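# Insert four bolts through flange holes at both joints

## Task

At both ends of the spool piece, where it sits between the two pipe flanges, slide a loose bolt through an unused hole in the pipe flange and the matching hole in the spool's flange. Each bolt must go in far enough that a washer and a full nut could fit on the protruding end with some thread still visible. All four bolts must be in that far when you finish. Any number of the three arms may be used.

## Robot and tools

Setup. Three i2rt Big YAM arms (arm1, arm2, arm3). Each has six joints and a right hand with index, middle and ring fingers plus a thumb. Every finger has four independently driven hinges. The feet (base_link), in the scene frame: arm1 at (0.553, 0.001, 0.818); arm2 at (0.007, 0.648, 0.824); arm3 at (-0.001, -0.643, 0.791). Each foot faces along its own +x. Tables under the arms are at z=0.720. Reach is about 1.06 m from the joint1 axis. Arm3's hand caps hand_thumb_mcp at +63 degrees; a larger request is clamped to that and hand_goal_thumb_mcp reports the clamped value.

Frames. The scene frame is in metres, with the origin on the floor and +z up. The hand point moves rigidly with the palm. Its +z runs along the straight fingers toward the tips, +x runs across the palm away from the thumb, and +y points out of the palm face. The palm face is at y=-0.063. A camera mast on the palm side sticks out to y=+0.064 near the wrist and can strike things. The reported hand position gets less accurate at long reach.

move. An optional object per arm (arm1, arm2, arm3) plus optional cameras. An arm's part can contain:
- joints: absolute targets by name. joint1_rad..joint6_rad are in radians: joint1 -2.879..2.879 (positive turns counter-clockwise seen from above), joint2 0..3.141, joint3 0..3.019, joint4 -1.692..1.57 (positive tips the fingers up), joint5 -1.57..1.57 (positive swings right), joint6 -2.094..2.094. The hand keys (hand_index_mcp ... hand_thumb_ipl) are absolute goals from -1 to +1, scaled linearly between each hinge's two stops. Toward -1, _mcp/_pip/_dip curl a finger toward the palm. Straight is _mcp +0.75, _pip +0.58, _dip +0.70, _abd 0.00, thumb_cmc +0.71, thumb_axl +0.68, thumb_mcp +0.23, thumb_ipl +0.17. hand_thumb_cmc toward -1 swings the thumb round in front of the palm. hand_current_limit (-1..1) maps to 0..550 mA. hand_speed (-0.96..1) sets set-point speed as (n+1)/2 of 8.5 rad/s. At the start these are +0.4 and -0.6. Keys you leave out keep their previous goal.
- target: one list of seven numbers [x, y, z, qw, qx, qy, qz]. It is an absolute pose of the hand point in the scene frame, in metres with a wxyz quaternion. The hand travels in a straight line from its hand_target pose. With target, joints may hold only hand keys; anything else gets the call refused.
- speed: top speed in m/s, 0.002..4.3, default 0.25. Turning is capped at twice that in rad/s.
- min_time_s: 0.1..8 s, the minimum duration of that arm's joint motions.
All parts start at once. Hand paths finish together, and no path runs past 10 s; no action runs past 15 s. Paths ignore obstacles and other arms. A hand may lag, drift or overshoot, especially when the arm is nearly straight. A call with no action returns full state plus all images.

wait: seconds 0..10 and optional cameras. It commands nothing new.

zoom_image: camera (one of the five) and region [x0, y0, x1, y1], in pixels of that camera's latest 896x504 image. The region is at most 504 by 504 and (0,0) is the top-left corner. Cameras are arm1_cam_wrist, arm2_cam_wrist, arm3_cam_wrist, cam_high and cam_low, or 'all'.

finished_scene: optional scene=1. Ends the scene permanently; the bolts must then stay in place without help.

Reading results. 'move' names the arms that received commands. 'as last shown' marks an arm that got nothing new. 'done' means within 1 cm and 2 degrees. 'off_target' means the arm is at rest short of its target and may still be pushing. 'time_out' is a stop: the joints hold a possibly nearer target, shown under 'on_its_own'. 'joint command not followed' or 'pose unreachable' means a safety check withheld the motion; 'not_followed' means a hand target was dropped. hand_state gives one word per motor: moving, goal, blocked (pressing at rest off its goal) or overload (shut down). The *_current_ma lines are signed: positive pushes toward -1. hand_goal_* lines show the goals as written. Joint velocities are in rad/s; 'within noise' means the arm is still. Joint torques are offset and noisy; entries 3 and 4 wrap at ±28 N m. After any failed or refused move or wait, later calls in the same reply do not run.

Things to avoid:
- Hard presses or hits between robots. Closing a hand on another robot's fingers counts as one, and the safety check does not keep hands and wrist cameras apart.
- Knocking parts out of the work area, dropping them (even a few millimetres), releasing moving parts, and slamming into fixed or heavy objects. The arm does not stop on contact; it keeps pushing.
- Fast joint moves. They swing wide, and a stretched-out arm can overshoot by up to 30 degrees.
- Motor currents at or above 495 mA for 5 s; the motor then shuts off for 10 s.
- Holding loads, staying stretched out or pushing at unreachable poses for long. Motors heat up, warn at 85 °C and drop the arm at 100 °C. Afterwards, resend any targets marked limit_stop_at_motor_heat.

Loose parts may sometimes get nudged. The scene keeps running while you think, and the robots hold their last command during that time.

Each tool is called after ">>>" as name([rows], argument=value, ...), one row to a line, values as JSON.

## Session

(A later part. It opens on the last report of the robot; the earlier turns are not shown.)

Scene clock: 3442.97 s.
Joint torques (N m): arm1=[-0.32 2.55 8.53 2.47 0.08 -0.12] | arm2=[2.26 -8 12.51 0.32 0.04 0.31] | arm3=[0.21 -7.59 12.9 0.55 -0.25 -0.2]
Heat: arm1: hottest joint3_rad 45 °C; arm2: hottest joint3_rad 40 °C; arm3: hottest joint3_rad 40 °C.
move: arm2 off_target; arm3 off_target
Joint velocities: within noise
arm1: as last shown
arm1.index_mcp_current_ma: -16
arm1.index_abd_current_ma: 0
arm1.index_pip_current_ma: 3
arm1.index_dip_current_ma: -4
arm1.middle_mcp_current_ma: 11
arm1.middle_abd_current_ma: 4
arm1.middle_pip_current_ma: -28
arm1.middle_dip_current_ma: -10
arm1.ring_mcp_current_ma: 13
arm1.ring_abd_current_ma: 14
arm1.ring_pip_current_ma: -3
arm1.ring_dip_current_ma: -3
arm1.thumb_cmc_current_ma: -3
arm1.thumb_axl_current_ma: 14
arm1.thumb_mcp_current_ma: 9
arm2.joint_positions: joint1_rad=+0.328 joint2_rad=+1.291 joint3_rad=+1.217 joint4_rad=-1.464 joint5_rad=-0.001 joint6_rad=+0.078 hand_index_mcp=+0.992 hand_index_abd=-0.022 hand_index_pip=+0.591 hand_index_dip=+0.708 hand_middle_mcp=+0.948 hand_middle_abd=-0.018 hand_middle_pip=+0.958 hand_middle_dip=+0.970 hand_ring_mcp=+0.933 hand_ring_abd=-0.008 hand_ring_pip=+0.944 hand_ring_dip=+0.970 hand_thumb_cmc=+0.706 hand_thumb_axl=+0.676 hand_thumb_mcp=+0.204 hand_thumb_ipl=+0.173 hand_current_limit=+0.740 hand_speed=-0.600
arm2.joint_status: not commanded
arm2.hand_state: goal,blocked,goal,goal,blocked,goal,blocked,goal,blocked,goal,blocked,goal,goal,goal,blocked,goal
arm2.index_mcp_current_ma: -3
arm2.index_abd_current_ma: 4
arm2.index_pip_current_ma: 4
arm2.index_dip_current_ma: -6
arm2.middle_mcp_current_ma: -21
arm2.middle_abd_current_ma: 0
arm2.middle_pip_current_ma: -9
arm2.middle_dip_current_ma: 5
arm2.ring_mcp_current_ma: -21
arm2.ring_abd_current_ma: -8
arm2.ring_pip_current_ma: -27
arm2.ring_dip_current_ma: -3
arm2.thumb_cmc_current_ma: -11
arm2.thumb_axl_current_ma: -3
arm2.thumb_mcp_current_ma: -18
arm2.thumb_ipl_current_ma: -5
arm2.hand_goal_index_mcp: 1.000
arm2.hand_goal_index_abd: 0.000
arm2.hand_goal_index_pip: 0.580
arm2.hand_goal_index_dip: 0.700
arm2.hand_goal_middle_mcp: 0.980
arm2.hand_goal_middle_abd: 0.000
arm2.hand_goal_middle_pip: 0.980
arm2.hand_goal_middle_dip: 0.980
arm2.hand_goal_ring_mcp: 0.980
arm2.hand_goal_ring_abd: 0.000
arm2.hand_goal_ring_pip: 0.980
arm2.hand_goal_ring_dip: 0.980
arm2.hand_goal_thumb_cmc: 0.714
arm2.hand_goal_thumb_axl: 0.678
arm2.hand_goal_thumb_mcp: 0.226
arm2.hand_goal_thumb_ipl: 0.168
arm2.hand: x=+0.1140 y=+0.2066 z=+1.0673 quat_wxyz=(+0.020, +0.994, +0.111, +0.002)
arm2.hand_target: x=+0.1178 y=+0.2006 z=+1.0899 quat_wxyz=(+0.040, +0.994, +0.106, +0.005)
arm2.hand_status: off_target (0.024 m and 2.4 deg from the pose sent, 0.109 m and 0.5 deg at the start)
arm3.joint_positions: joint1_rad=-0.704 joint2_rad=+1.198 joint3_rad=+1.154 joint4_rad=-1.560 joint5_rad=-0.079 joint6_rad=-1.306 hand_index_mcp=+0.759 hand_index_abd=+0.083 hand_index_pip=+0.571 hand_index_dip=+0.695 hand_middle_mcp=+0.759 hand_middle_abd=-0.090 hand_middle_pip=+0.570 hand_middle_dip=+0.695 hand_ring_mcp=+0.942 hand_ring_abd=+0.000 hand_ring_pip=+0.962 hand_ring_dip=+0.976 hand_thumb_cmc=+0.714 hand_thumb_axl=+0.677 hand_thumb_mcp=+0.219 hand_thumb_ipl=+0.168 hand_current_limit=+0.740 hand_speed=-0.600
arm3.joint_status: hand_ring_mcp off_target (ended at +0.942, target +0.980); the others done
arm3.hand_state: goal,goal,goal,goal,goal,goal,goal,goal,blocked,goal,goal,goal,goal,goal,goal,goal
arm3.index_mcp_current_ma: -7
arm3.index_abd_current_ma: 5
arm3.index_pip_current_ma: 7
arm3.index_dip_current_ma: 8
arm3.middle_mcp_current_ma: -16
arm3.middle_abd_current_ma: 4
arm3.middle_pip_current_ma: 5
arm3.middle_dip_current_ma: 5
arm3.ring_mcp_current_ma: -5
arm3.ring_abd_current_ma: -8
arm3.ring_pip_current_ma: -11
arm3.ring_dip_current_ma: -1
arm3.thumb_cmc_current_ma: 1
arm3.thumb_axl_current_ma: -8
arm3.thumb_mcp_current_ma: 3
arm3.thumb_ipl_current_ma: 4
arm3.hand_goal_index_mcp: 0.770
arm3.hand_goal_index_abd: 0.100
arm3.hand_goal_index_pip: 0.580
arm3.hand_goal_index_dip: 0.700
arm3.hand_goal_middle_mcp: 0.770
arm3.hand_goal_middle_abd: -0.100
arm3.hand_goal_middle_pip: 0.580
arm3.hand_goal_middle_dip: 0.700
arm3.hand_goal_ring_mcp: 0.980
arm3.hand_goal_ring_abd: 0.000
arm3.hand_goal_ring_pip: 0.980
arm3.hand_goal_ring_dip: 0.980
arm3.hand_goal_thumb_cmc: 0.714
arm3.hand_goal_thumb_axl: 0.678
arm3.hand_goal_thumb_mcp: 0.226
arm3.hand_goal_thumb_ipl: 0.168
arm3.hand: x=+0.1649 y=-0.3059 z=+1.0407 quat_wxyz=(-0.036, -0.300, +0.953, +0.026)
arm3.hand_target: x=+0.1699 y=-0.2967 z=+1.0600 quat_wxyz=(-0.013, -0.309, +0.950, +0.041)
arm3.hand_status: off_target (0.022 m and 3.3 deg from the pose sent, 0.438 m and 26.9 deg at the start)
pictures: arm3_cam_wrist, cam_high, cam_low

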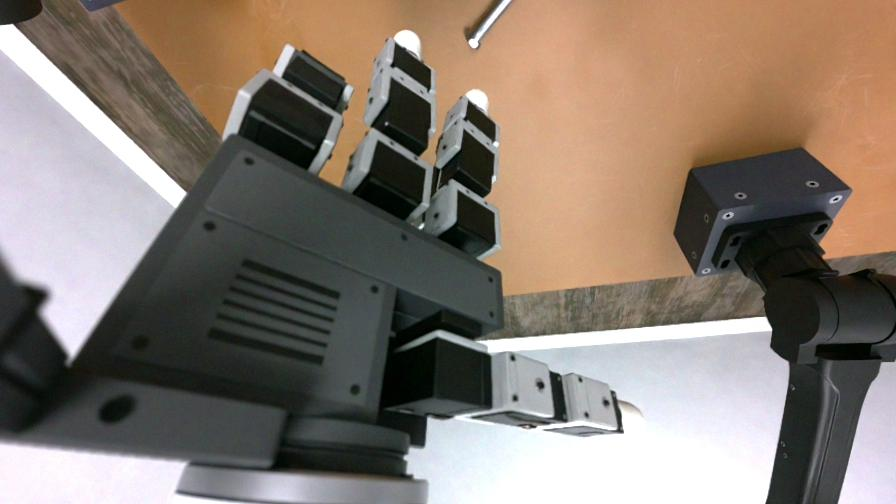

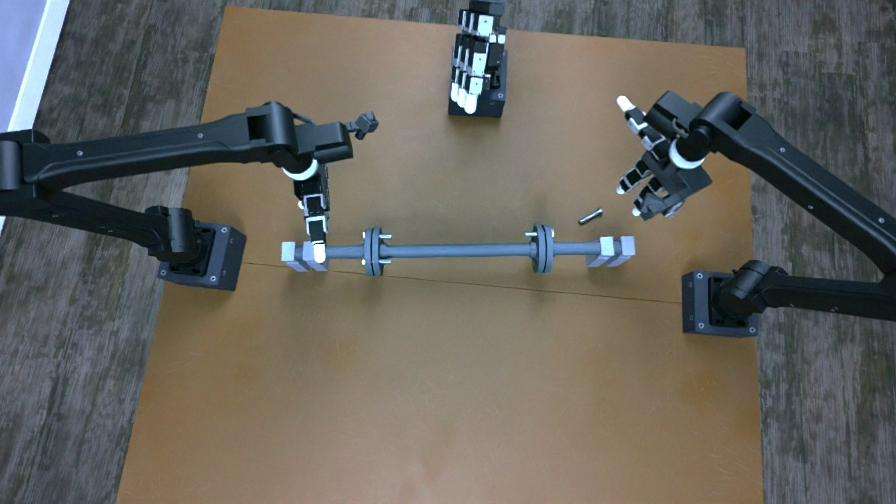

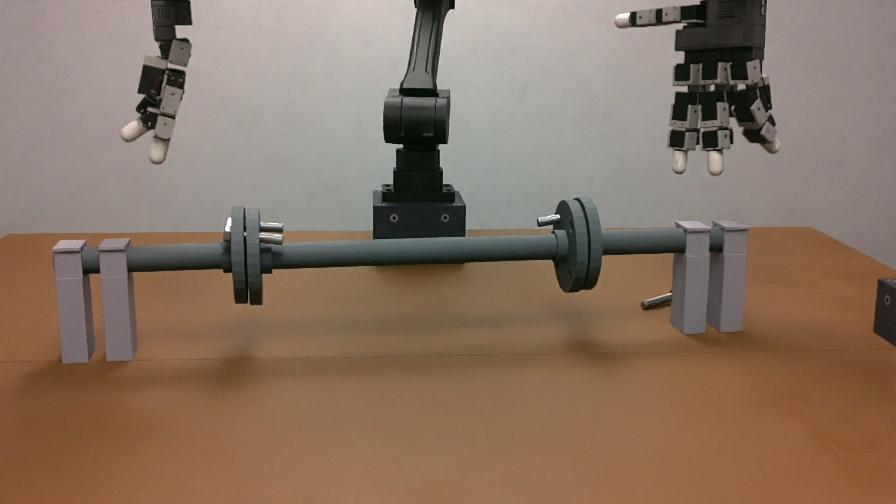

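>>> move(arm3={"target":[0.175,-0.287,0.93,0.008,-0.319,0.946,0.056],"speed":0.12}, cameras=["cam_low","cam_high","arm3_cam_wrist"])

>>> zoom_image(camera="cam_high", region=[530, 130, 700, 270])

Scene clock: 3475.53 s.
Joint torques (N m): arm1=[-0.32 2.55 8.53 2.47 0.08 -0.12] | arm2=[2.26 -8 12.51 0.31 0.04 0.32] | arm3=[0.38 -7.18 9.02 0.98 -0.25 -0.19]
Heat: arm1: hottest joint3_rad 45 °C; arm2: hottest joint3_rad 44 °C; arm3: hottest joint3_rad 42 °C.
move: arm3 done
Joint velocities: within noise
arm1, arm2: as last shown
arm1.index_mcp_current_ma: -1
arm1.index_abd_current_ma: 5
arm1.index_pip_current_ma: 6
arm1.index_dip_current_ma: 5
arm1.middle_mcp_current_ma: 7
arm1.middle_abd_current_ma: -3
arm1.middle_pip_current_ma: 9
arm1.middle_dip_current_ma: -6
arm1.ring_mcp_current_ma: 0
arm1.ring_abd_current_ma: 10
arm1.ring_pip_current_ma: 1
arm1.ring_dip_current_ma: 6
arm1.thumb_cmc_current_ma: 18
arm1.thumb_axl_current_ma: -3
arm1.thumb_mcp_current_ma: 0
arm1.thumb_ipl_current_ma: 5
arm2.index_mcp_current_ma: 0
arm2.index_abd_current_ma: 2
arm2.index_pip_current_ma: 7
arm2.middle_mcp_current_ma: -25
arm2.middle_abd_current_ma: 2
arm2.middle_pip_current_ma: -7
arm2.middle_dip_current_ma: 8
arm2.ring_mcp_current_ma: -19
arm2.ring_pip_current_ma: -21
arm2.ring_dip_current_ma: -2
arm2.thumb_cmc_current_ma: -10
arm2.thumb_axl_current_ma: -1
arm2.thumb_mcp_current_ma: -20
arm2.thumb_ipl_current_ma: -6
arm3.joint_positions: joint1_rad=-0.704 joint2_rad=+1.256 joint3_rad=+0.893 joint4_rad=-1.146 joint5_rad=-0.081 joint6_rad=-1.325 hand_index_mcp=+0.759 hand_index_abd=+0.083 hand_index_pip=+0.571 hand_index_dip=+0.695 hand_middle_mcp=+0.759 hand_middle_abd=-0.090 hand_middle_pip=+0.570 hand_middle_dip=+0.695 hand_ring_mcp=+0.942 hand_ring_abd=-0.001 hand_ring_pip=+0.962 hand_ring_dip=+0.976 hand_thumb_cmc=+0.714 hand_thumb_axl=+0.677 hand_thumb_mcp=+0.219 hand_thumb_ipl=+0.168 hand_current_limit=+0.740 hand_speed=-0.600
arm3.joint_status: not commanded
arm3.hand_state: goal,goal,goal,goal,goal,goal,goal,goal,blocked,goal,goal,goal,goal,goal,goal,goal
arm3.index_mcp_current_ma: 3
arm3.index_abd_current_ma: 0
arm3.index_pip_current_ma: 10
arm3.index_dip_current_ma: 10
arm3.middle_mcp_current_ma: -10
arm3.middle_abd_current_ma: 5
arm3.middle_pip_current_ma: 1
arm3.middle_dip_current_ma: 0
arm3.ring_mcp_current_ma: -6
arm3.ring_abd_current_ma: -5
arm3.ring_pip_current_ma: -12
arm3.ring_dip_current_ma: 0
arm3.thumb_cmc_current_ma: 3
arm3.thumb_axl_current_ma: -3
arm3.thumb_mcp_current_ma: -4
arm3.thumb_ipl_current_ma: 6
arm3.hand_goal_index_mcp: 0.770
arm3.hand_goal_index_abd: 0.100
arm3.hand_goal_index_pip: 0.580
arm3.hand_goal_index_dip: 0.700
arm3.hand_goal_middle_mcp: 0.770
arm3.hand_goal_middle_abd: -0.100
arm3.hand_goal_middle_pip: 0.580
arm3.hand_goal_middle_dip: 0.700
arm3.hand_goal_ring_mcp: 0.980
arm3.hand_goal_ring_abd: 0.000
arm3.hand_goal_ring_pip: 0.980
arm3.hand_goal_ring_dip: 0.980
arm3.hand_goal_thumb_cmc: 0.714
arm3.hand_goal_thumb_axl: 0.678
arm3.hand_goal_thumb_mcp: 0.226
arm3.hand_goal_thumb_ipl: 0.168
arm3.hand: x=+0.1758 y=-0.2903 z=+0.9305 quat_wxyz=(+0.004, -0.311, +0.949, +0.052)
arm3.hand_target: x=+0.1750 y=-0.2871 z=+0.9299 quat_wxyz=(+0.008, -0.319, +0.946, +0.056)
arm3.hand_status: done (0.003 m and 1.2 deg from the pose sent, 0.113 m and 6.5 deg at the start)
pictures: arm3_cam_wrist, cam_high, cam_low

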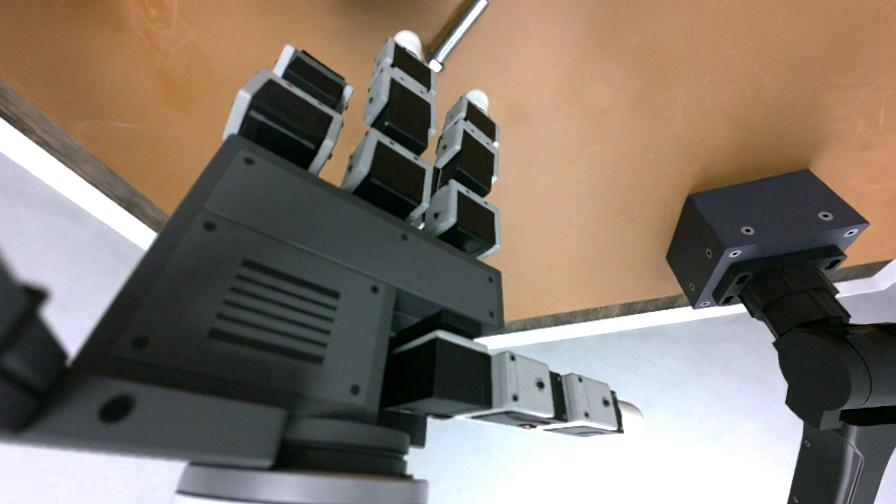

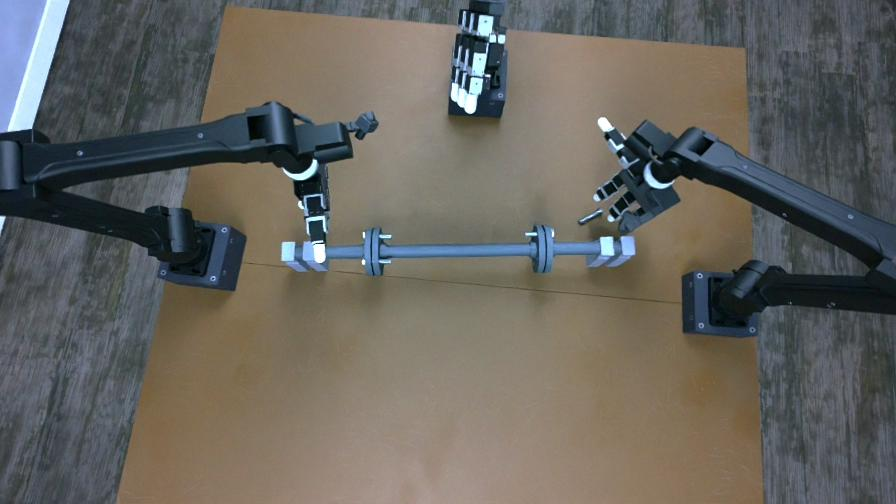

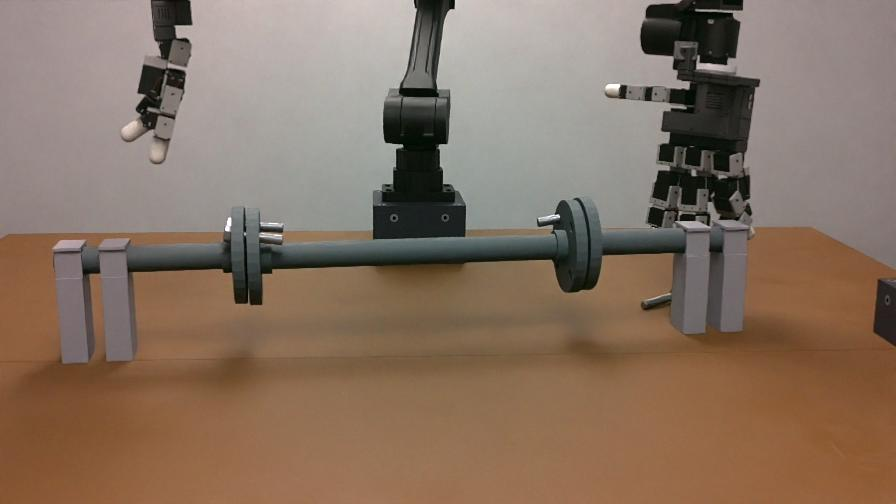

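Scaled by 2.965.

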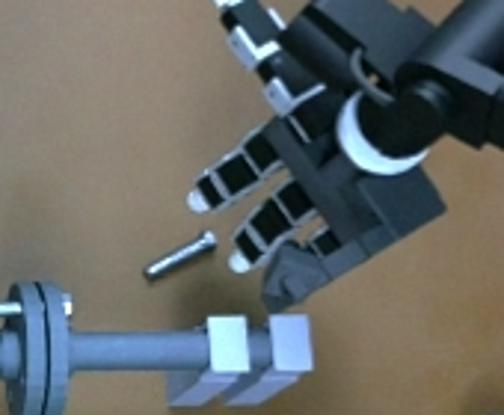

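>>> move(arm3={"target":[0.175,-0.284,0.872,0.008,-0.319,0.946,0.056],"speed":0.08}, cameras=["cam_low","cam_high","arm3_cam_wrist"])

>>> zoom_image(camera="cam_high", region=[560, 170, 660, 250])

Scene clock: 3510.67 s.
Joint torques (N m): arm1=[-0.32 2.61 8.54 2.45 0.08 -0.12] | arm2=[2.26 -8 12.52 0.32 0.04 0.31] | arm3=[0.67 -7.41 8.17 0.99 -0.25 -0.15]
Heat: arm1: hottest joint3_rad 45 °C; arm2: hottest joint3_rad 45 °C; arm3: hottest joint3_rad 39 °C.
move: arm3 done
Joint velocities: within noise
arm1, arm2: as last shown
arm1.index_mcp_current_ma: -3
arm1.index_abd_current_ma: -13
arm1.index_pip_current_ma: 11
arm1.index_dip_current_ma: 3
arm1.middle_mcp_current_ma: 25
arm1.middle_abd_current_ma: -5
arm1.middle_pip_current_ma: 7
arm1.middle_dip_current_ma: -10
arm1.ring_mcp_current_ma: 17
arm1.ring_abd_current_ma: 0
arm1.ring_pip_current_ma: -10
arm1.ring_dip_current_ma: -11
arm1.thumb_cmc_current_ma: 5
arm1.thumb_axl_current_ma: 0
arm1.thumb_mcp_current_ma: 14
arm1.thumb_ipl_current_ma: 4
arm2.index_mcp_current_ma: 10
arm2.index_abd_current_ma: 1
arm2.index_pip_current_ma: 12
arm2.index_dip_current_ma: -2
arm2.middle_mcp_current_ma: -20
arm2.middle_abd_current_ma: 0
arm2.middle_pip_current_ma: -4
arm2.middle_dip_current_ma: 6
arm2.ring_mcp_current_ma: -18
arm2.ring_abd_current_ma: -3
arm2.ring_pip_current_ma: -26
arm2.ring_dip_current_ma: 1
arm2.thumb_cmc_current_ma: -5
arm2.thumb_axl_current_ma: -7
arm2.thumb_mcp_current_ma: -17
arm2.thumb_ipl_current_ma: -4
arm3.joint_positions: joint1_rad=-0.704 joint2_rad=+1.337 joint3_rad=+0.802 joint4_rad=-0.968 joint5_rad=-0.081 joint6_rad=-1.325 hand_index_mcp=+0.759 hand_index_abd=+0.083 hand_index_pip=+0.571 hand_index_dip=+0.695 hand_middle_mcp=+0.759 hand_middle_abd=-0.090 hand_middle_pip=+0.570 hand_middle_dip=+0.695 hand_ring_mcp=+0.942 hand_ring_abd=-0.002 hand_ring_pip=+0.962 hand_ring_dip=+0.976 hand_thumb_cmc=+0.714 hand_thumb_axl=+0.677 hand_thumb_mcp=+0.219 hand_thumb_ipl=+0.168 hand_current_limit=+0.740 hand_speed=-0.600
arm3.joint_status: not commanded
arm3.hand_state: goal,goal,goal,goal,goal,goal,goal,goal,blocked,goal,goal,goal,goal,goal,goal,goal
arm3.index_mcp_current_ma: -3
arm3.index_abd_current_ma: 2
arm3.index_pip_current_ma: 8
arm3.index_dip_current_ma: 8
arm3.middle_mcp_current_ma: -9
arm3.middle_abd_current_ma: 1
arm3.middle_pip_current_ma: 5
arm3.middle_dip_current_ma: 3
arm3.ring_mcp_current_ma: -6
arm3.ring_abd_current_ma: -6
arm3.ring_pip_current_ma: -8
arm3.ring_dip_current_ma: 0
arm3.thumb_cmc_current_ma: 5
arm3.thumb_axl_current_ma: -3
arm3.thumb_mcp_current_ma: 8
arm3.thumb_ipl_current_ma: 10
arm3.hand_goal_index_mcp: 0.770
arm3.hand_goal_index_abd: 0.100
arm3.hand_goal_index_pip: 0.580
arm3.hand_goal_index_dip: 0.700
arm3.hand_goal_middle_mcp: 0.770
arm3.hand_goal_middle_abd: -0.100
arm3.hand_goal_middle_pip: 0.580
arm3.hand_goal_middle_dip: 0.700
arm3.hand_goal_ring_mcp: 0.980
arm3.hand_goal_ring_abd: 0.000
arm3.hand_goal_ring_pip: 0.980
arm3.hand_goal_ring_dip: 0.980
arm3.hand_goal_thumb_cmc: 0.714
arm3.hand_goal_thumb_axl: 0.678
arm3.hand_goal_thumb_mcp: 0.226
arm3.hand_goal_thumb_ipl: 0.168
arm3.hand: x=+0.1781 y=-0.2873 z=+0.8742 quat_wxyz=(+0.006, -0.311, +0.949, +0.054)
arm3.hand_target: x=+0.1751 y=-0.2840 z=+0.8720 quat_wxyz=(+0.008, -0.319, +0.946, +0.056)
arm3.hand_status: done (0.005 m and 1.1 deg from the pose sent, 0.059 m and 1.2 deg at the start)
pictures: arm3_cam_wrist, cam_high, cam_low

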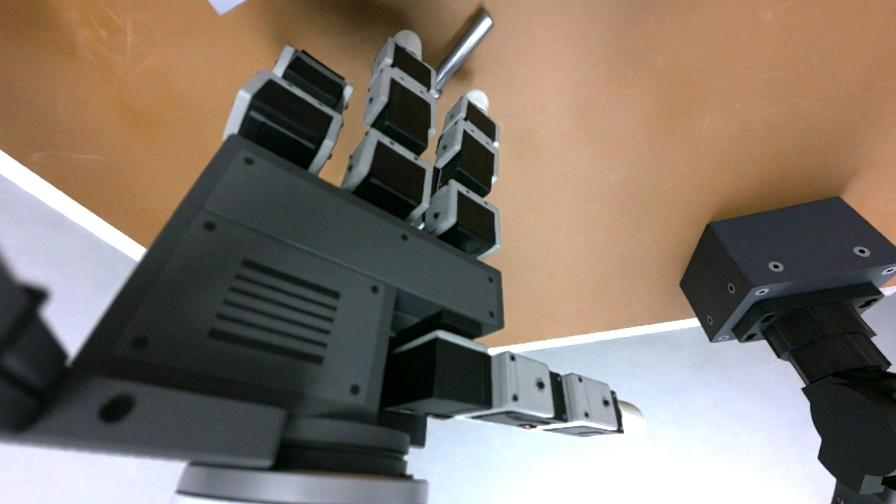

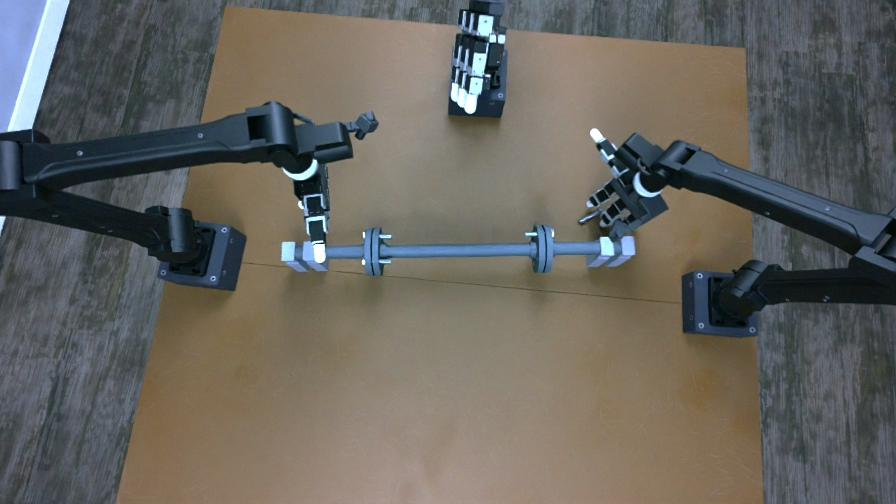

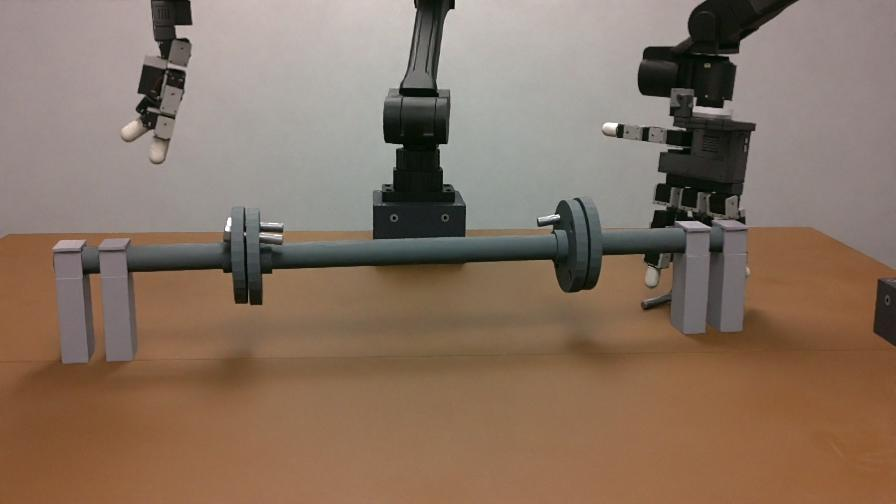

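Scaled by 5.040.

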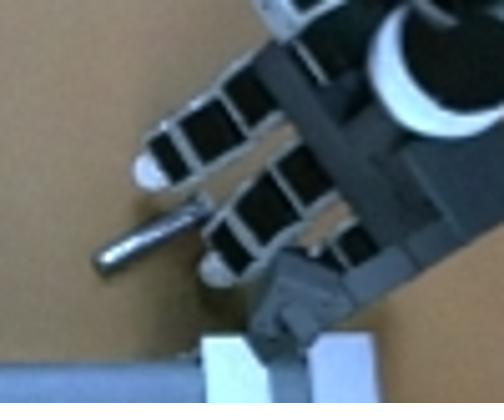

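>>> zoom_image(camera="arm3_cam_wrist", region=[370, 0, 530, 130])

Scaled by 3.150.

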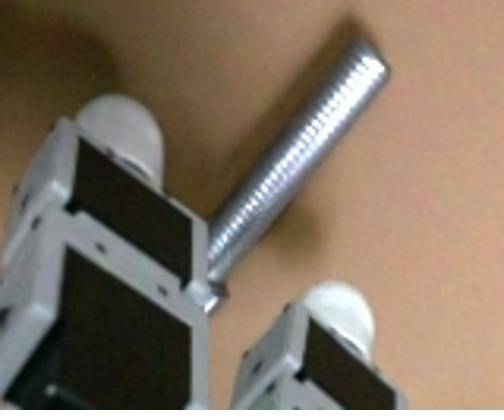

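>>> move(arm3={"target":[0.1786,-0.2813,0.852,0.008,-0.319,0.946,0.056],"speed":0.05}, cameras=["cam_low","cam_high","arm3_cam_wrist"])

>>> zoom_image(camera="cam_high", region=[560, 170, 660, 250])

>>> zoom_image(camera="arm3_cam_wrist", region=[370, 0, 530, 130])

>>> zoom_image(camera="cam_low", region=[600, 200, 780, 350])

Scene clock: 3610.77 s.
Joint torques (N m): arm1=[-0.38 2.61 8.51 2.45 0.08 -0.12] | arm2=[2.26 -8 12.52 0.31 0.04 0.31] | arm3=[0.5 -7.24 7.66 0.99 -0.2 -0.18]
Heat: arm1: hottest joint3_rad 45 °C; arm2: hottest joint3_rad 46 °C; arm3: hottest joint3_rad 37 °C.
move: arm3 done
Joint velocities: within noise
arm1, arm2: as last shown
arm1.index_mcp_current_ma: -1
arm1.index_abd_current_ma: 7
arm1.index_pip_current_ma: 5
arm1.index_dip_current_ma: -14
arm1.middle_mcp_current_ma: -4
arm1.middle_abd_current_ma: -11
arm1.middle_pip_current_ma: -4
arm1.middle_dip_current_ma: -7
arm1.ring_mcp_current_ma: 9
arm1.ring_abd_current_ma: 4
arm1.ring_pip_current_ma: 9
arm1.ring_dip_current_ma: -7
arm1.thumb_cmc_current_ma: -2
arm1.thumb_axl_current_ma: 21
arm1.thumb_mcp_current_ma: 8
arm1.thumb_ipl_current_ma: -6
arm2.index_mcp_current_ma: 1
arm2.index_pip_current_ma: 9
arm2.index_dip_current_ma: -3
arm2.middle_mcp_current_ma: -18
arm2.middle_abd_current_ma: -3
arm2.middle_pip_current_ma: -11
arm2.ring_mcp_current_ma: -20
arm2.ring_abd_current_ma: -4
arm2.ring_pip_current_ma: -25
arm2.ring_dip_current_ma: -4
arm2.thumb_cmc_current_ma: -13
arm2.thumb_axl_current_ma: 0
arm2.thumb_ipl_current_ma: -3
arm3.joint_positions: joint1_rad=-0.704 joint2_rad=+1.377 joint3_rad=+0.786 joint4_rad=-0.905 joint5_rad=-0.082 joint6_rad=-1.325 hand_index_mcp=+0.759 hand_index_abd=+0.083 hand_index_pip=+0.571 hand_index_dip=+0.695 hand_middle_mcp=+0.759 hand_middle_abd=-0.113 hand_middle_pip=+0.572 hand_middle_dip=+0.696 hand_ring_mcp=+0.943 hand_ring_abd=-0.003 hand_ring_pip=+0.962 hand_ring_dip=+0.976 hand_thumb_cmc=+0.714 hand_thumb_axl=+0.677 hand_thumb_mcp=+0.218 hand_thumb_ipl=+0.168 hand_current_limit=+0.740 hand_speed=-0.600
arm3.joint_status: not commanded
arm3.hand_state: goal,goal,goal,goal,goal,goal,goal,goal,blocked,goal,goal,goal,goal,goal,goal,goal
arm3.index_mcp_current_ma: 1
arm3.index_abd_current_ma: 1
arm3.index_pip_current_ma: 11
arm3.index_dip_current_ma: 4
arm3.middle_mcp_current_ma: -13
arm3.middle_abd_current_ma: -1
arm3.middle_pip_current_ma: 6
arm3.middle_dip_current_ma: 3
arm3.ring_mcp_current_ma: -3
arm3.ring_abd_current_ma: -11
arm3.ring_pip_current_ma: -11
arm3.ring_dip_current_ma: 3
arm3.thumb_cmc_current_ma: 6
arm3.thumb_axl_current_ma: -7
arm3.thumb_mcp_current_ma: 2
arm3.thumb_ipl_current_ma: 6
arm3.hand_goal_index_mcp: 0.770
arm3.hand_goal_index_abd: 0.100
arm3.hand_goal_index_pip: 0.580
arm3.hand_goal_index_dip: 0.700
arm3.hand_goal_middle_mcp: 0.770
arm3.hand_goal_middle_abd: -0.100
arm3.hand_goal_middle_pip: 0.580
arm3.hand_goal_middle_dip: 0.700
arm3.hand_goal_ring_mcp: 0.980
arm3.hand_goal_ring_abd: 0.000
arm3.hand_goal_ring_pip: 0.980
arm3.hand_goal_ring_dip: 0.980
arm3.hand_goal_thumb_cmc: 0.714
arm3.hand_goal_thumb_axl: 0.678
arm3.hand_goal_thumb_mcp: 0.226
arm3.hand_goal_thumb_ipl: 0.168
arm3.hand: x=+0.1817 y=-0.2826 z=+0.8576 quat_wxyz=(+0.009, -0.311, +0.949, +0.056)
arm3.hand_target: x=+0.1787 y=-0.2814 z=+0.8521 quat_wxyz=(+0.008, -0.319, +0.946, +0.056)
arm3.hand_status: done (0.007 m and 1.0 deg from the pose sent, 0.023 m and 1.1 deg at the start)
pictures: arm3_cam_wrist, cam_high, cam_low

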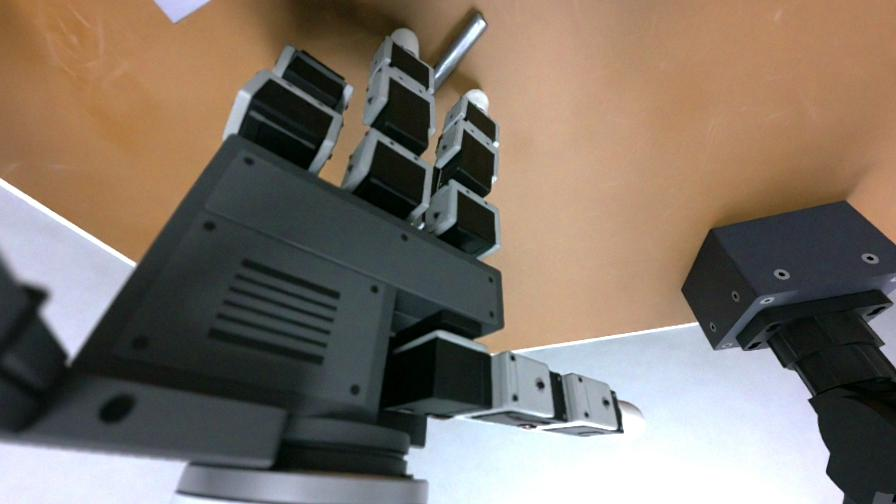

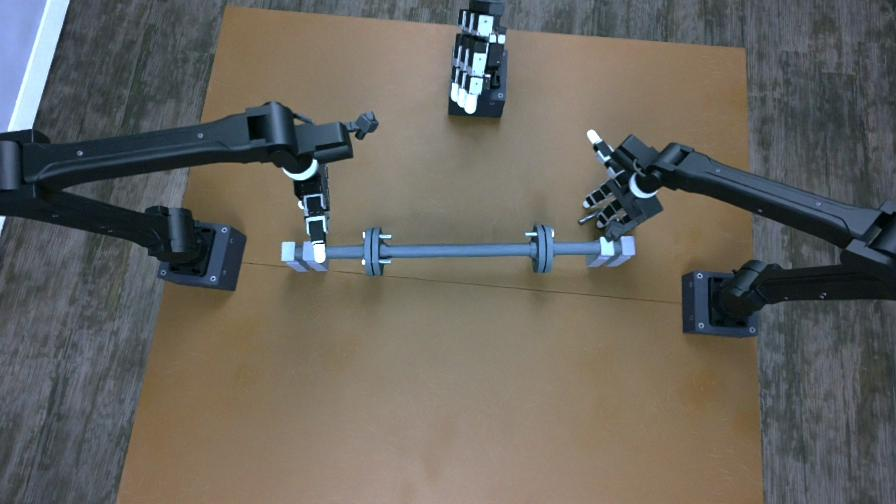

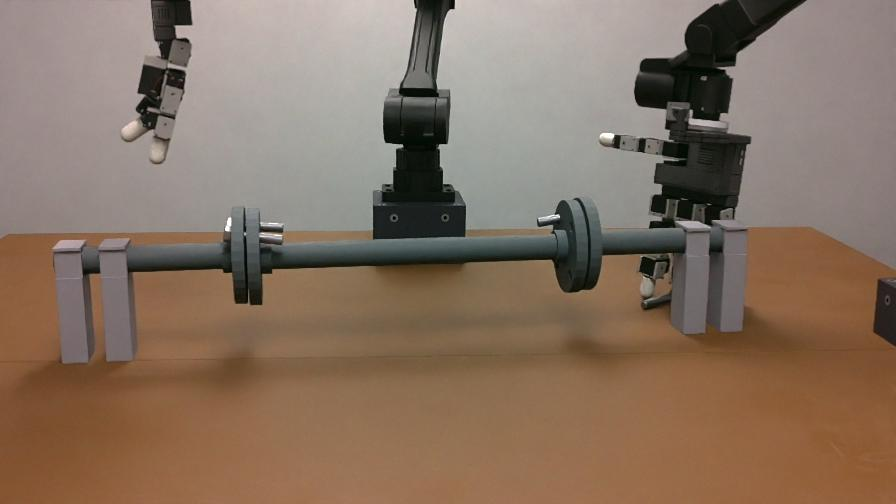

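Scaled by 5.040.

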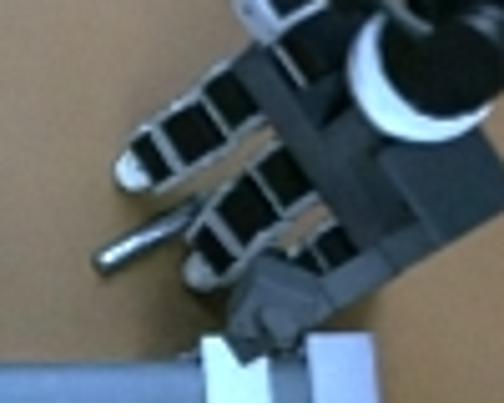

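Scaled by 3.150.

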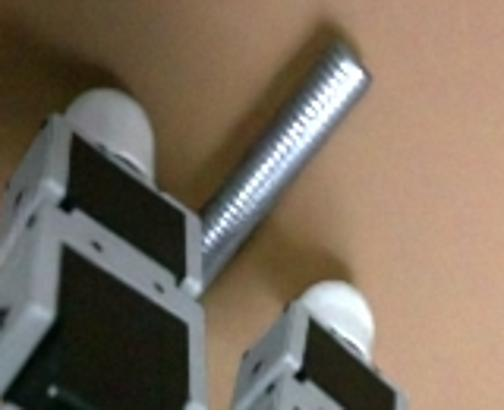

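Scaled by 2.800.

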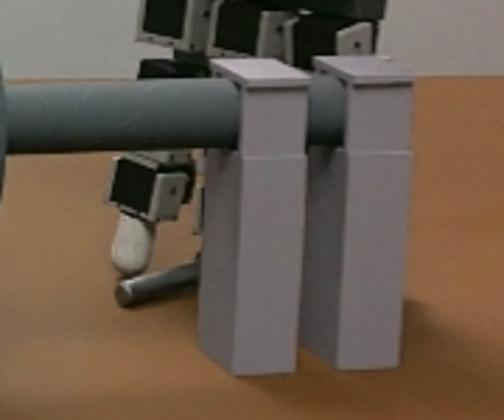

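>>> zoom_image(camera="cam_low", region=[630, 260, 690, 320])

Scaled by 8.400.

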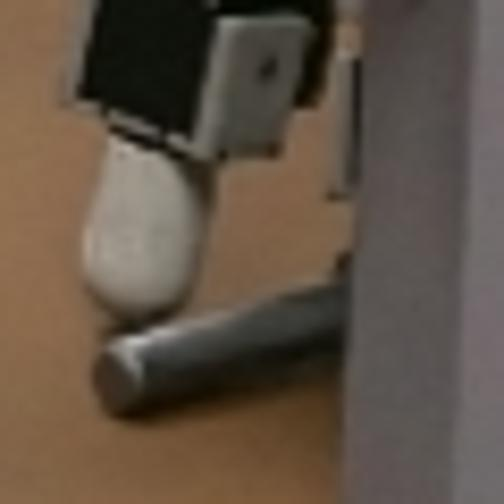

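>>> move(arm3={"target":[0.1832,-0.2779,0.857,-0.016,-0.320,0.946,0.048],"speed":0.04}, cameras=["cam_low","cam_high","arm3_cam_wrist"])

>>> zoom_image(camera="cam_high", region=[560, 170, 660, 250])

>>> zoom_image(camera="arm3_cam_wrist", region=[370, 0, 530, 130])

>>> zoom_image(camera="cam_low", region=[630, 260, 690, 320])

Scene clock: 3663.70 s.
Joint torques (N m): arm1=[-0.38 2.55 8.53 2.45 0.08 -0.12] | arm2=[2.26 -8 12.52 0.32 0.04 0.31] | arm3=[-0.26 -6.65 10.24 -0.27 -0.28 -0.19]
Heat: arm1: hottest joint3_rad 45 °C; arm2: hottest joint3_rad 46 °C; arm3: hottest joint3_rad 36 °C.
move: arm3 done
Joint velocities: within noise
arm1, arm2: as last shown
arm1.index_mcp_current_ma: 1
arm1.index_abd_current_ma: -1
arm1.index_pip_current_ma: -11
arm1.index_dip_current_ma: -1
arm1.middle_mcp_current_ma: 19
arm1.middle_abd_current_ma: -7
arm1.middle_pip_current_ma: -5
arm1.middle_dip_current_ma: 1
arm1.ring_mcp_current_ma: -3
arm1.ring_abd_current_ma: 9
arm1.ring_pip_current_ma: 7
arm1.thumb_cmc_current_ma: 12
arm1.thumb_axl_current_ma: -7
arm1.thumb_mcp_current_ma: 11
arm1.thumb_ipl_current_ma: -2
arm2.index_mcp_current_ma: 0
arm2.index_abd_current_ma: 6
arm2.index_pip_current_ma: 12
arm2.index_dip_current_ma: -5
arm2.middle_mcp_current_ma: -25
arm2.middle_abd_current_ma: 5
arm2.middle_pip_current_ma: -4
arm2.middle_dip_current_ma: 8
arm2.ring_mcp_current_ma: -21
arm2.ring_abd_current_ma: -7
arm2.ring_dip_current_ma: -1
arm2.thumb_cmc_current_ma: -9
arm2.thumb_axl_current_ma: -6
arm2.thumb_mcp_current_ma: -21
arm3.joint_positions: joint1_rad=-0.704 joint2_rad=+1.399 joint3_rad=+0.811 joint4_rad=-0.946 joint5_rad=-0.093 joint6_rad=-1.337 hand_index_mcp=+0.759 hand_index_abd=+0.099 hand_index_pip=+0.575 hand_index_dip=+0.695 hand_middle_mcp=+0.762 hand_middle_abd=-0.074 hand_middle_pip=+0.579 hand_middle_dip=+0.696 hand_ring_mcp=+0.943 hand_ring_abd=-0.003 hand_ring_pip=+0.962 hand_ring_dip=+0.976 hand_thumb_cmc=+0.714 hand_thumb_axl=+0.677 hand_thumb_mcp=+0.218 hand_thumb_ipl=+0.168 hand_current_limit=+0.740 hand_speed=-0.600
arm3.joint_status: not commanded
arm3.hand_state: goal,goal,goal,goal,goal,blocked,goal,goal,blocked,goal,goal,goal,goal,goal,goal,goal
arm3.index_mcp_current_ma: -3
arm3.index_abd_current_ma: 2
arm3.index_pip_current_ma: 10
arm3.index_dip_current_ma: 3
arm3.middle_mcp_current_ma: -11
arm3.middle_abd_current_ma: 5
arm3.middle_pip_current_ma: 6
arm3.middle_dip_current_ma: 1
arm3.ring_mcp_current_ma: -2
arm3.ring_abd_current_ma: -7
arm3.ring_pip_current_ma: -6
arm3.ring_dip_current_ma: 3
arm3.thumb_cmc_current_ma: 0
arm3.thumb_axl_current_ma: -9
arm3.thumb_mcp_current_ma: 0
arm3.thumb_ipl_current_ma: 10
arm3.hand_goal_index_mcp: 0.770
arm3.hand_goal_index_abd: 0.100
arm3.hand_goal_index_pip: 0.580
arm3.hand_goal_index_dip: 0.700
arm3.hand_goal_middle_mcp: 0.770
arm3.hand_goal_middle_abd: -0.100
arm3.hand_goal_middle_pip: 0.580
arm3.hand_goal_middle_dip: 0.700
arm3.hand_goal_ring_mcp: 0.980
arm3.hand_goal_ring_abd: 0.000
arm3.hand_goal_ring_pip: 0.980
arm3.hand_goal_ring_dip: 0.980
arm3.hand_goal_thumb_cmc: 0.714
arm3.hand_goal_thumb_axl: 0.678
arm3.hand_goal_thumb_mcp: 0.226
arm3.hand_goal_thumb_ipl: 0.168
arm3.hand: x=+0.1791 y=-0.2821 z=+0.8570 quat_wxyz=(-0.010, -0.316, +0.947, +0.050)
arm3.hand_target: x=+0.1832 y=-0.2780 z=+0.8571 quat_wxyz=(-0.016, -0.320, +0.946, +0.048)
arm3.hand_status: done (0.006 m and 0.9 deg from the pose sent, 0.005 m and 3.2 deg at the start)
pictures: arm3_cam_wrist, cam_high, cam_low

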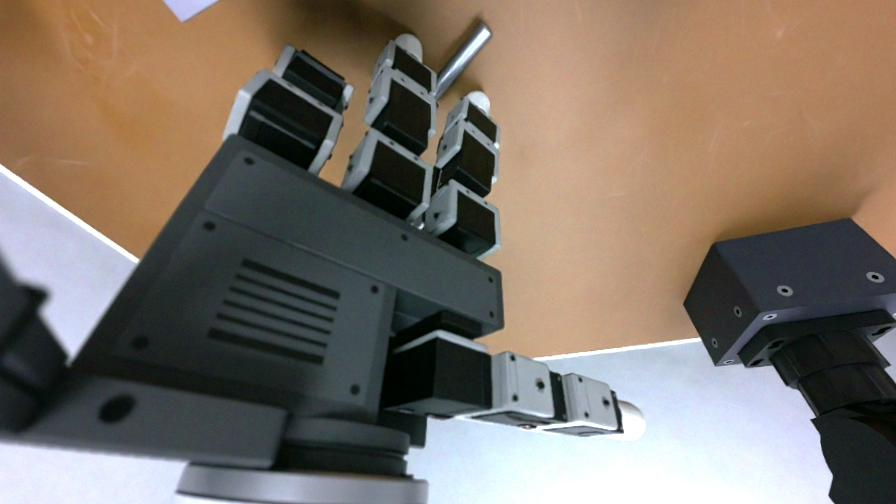

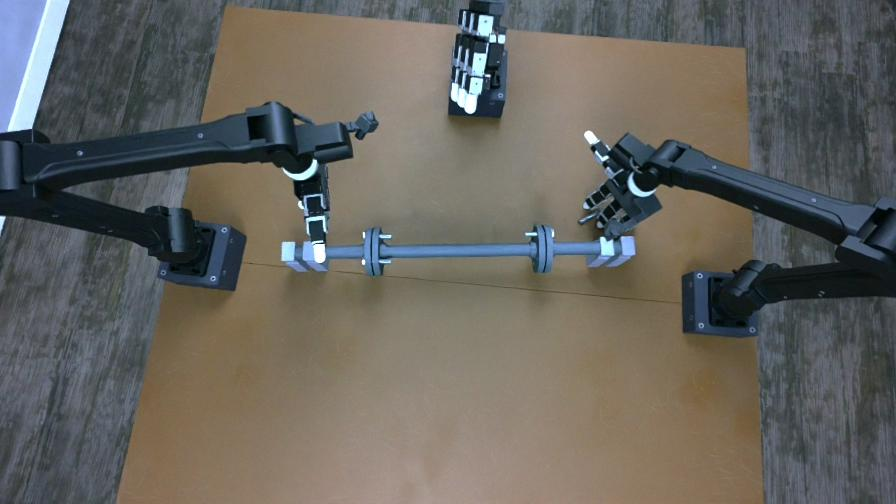

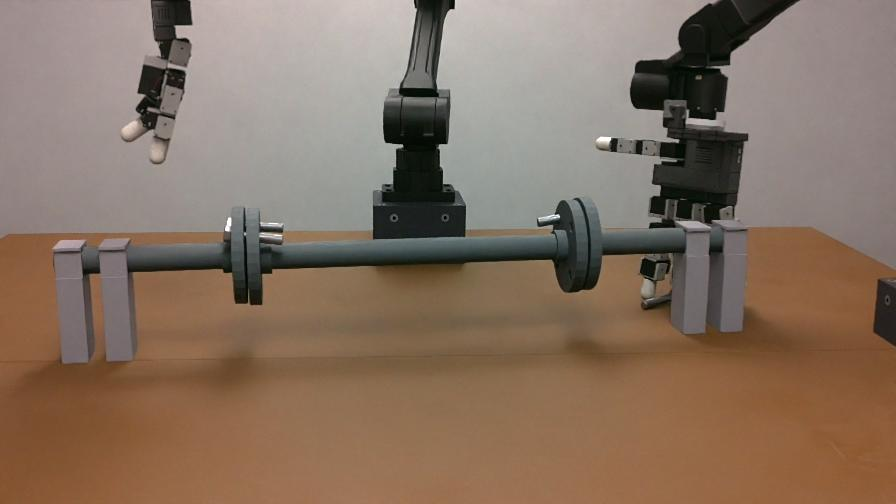

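Scaled by 5.040.

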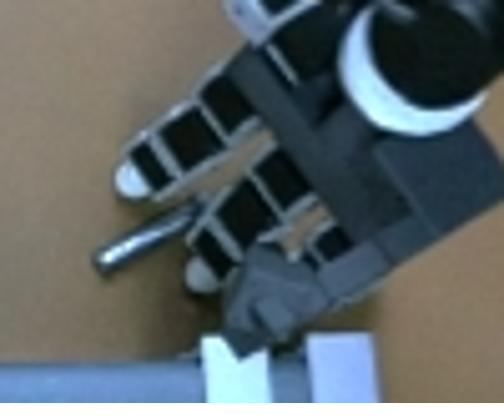

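Scaled by 3.150.

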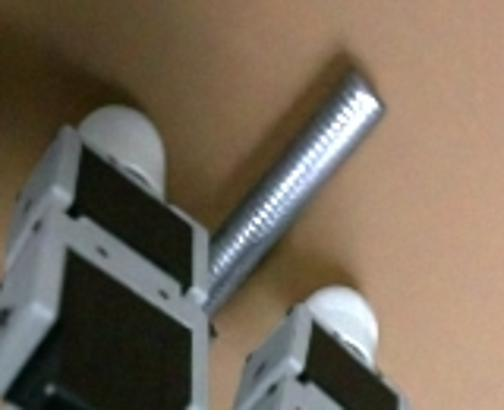

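Scaled by 8.400.

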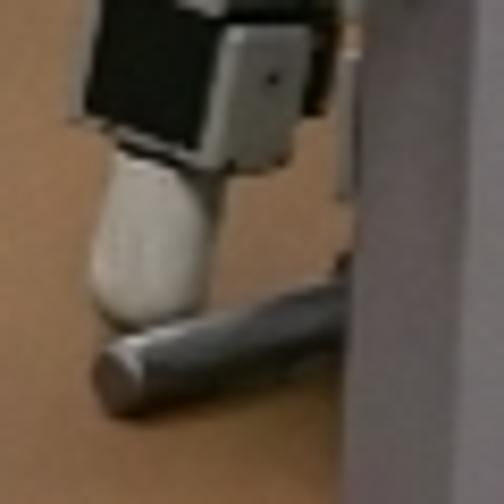

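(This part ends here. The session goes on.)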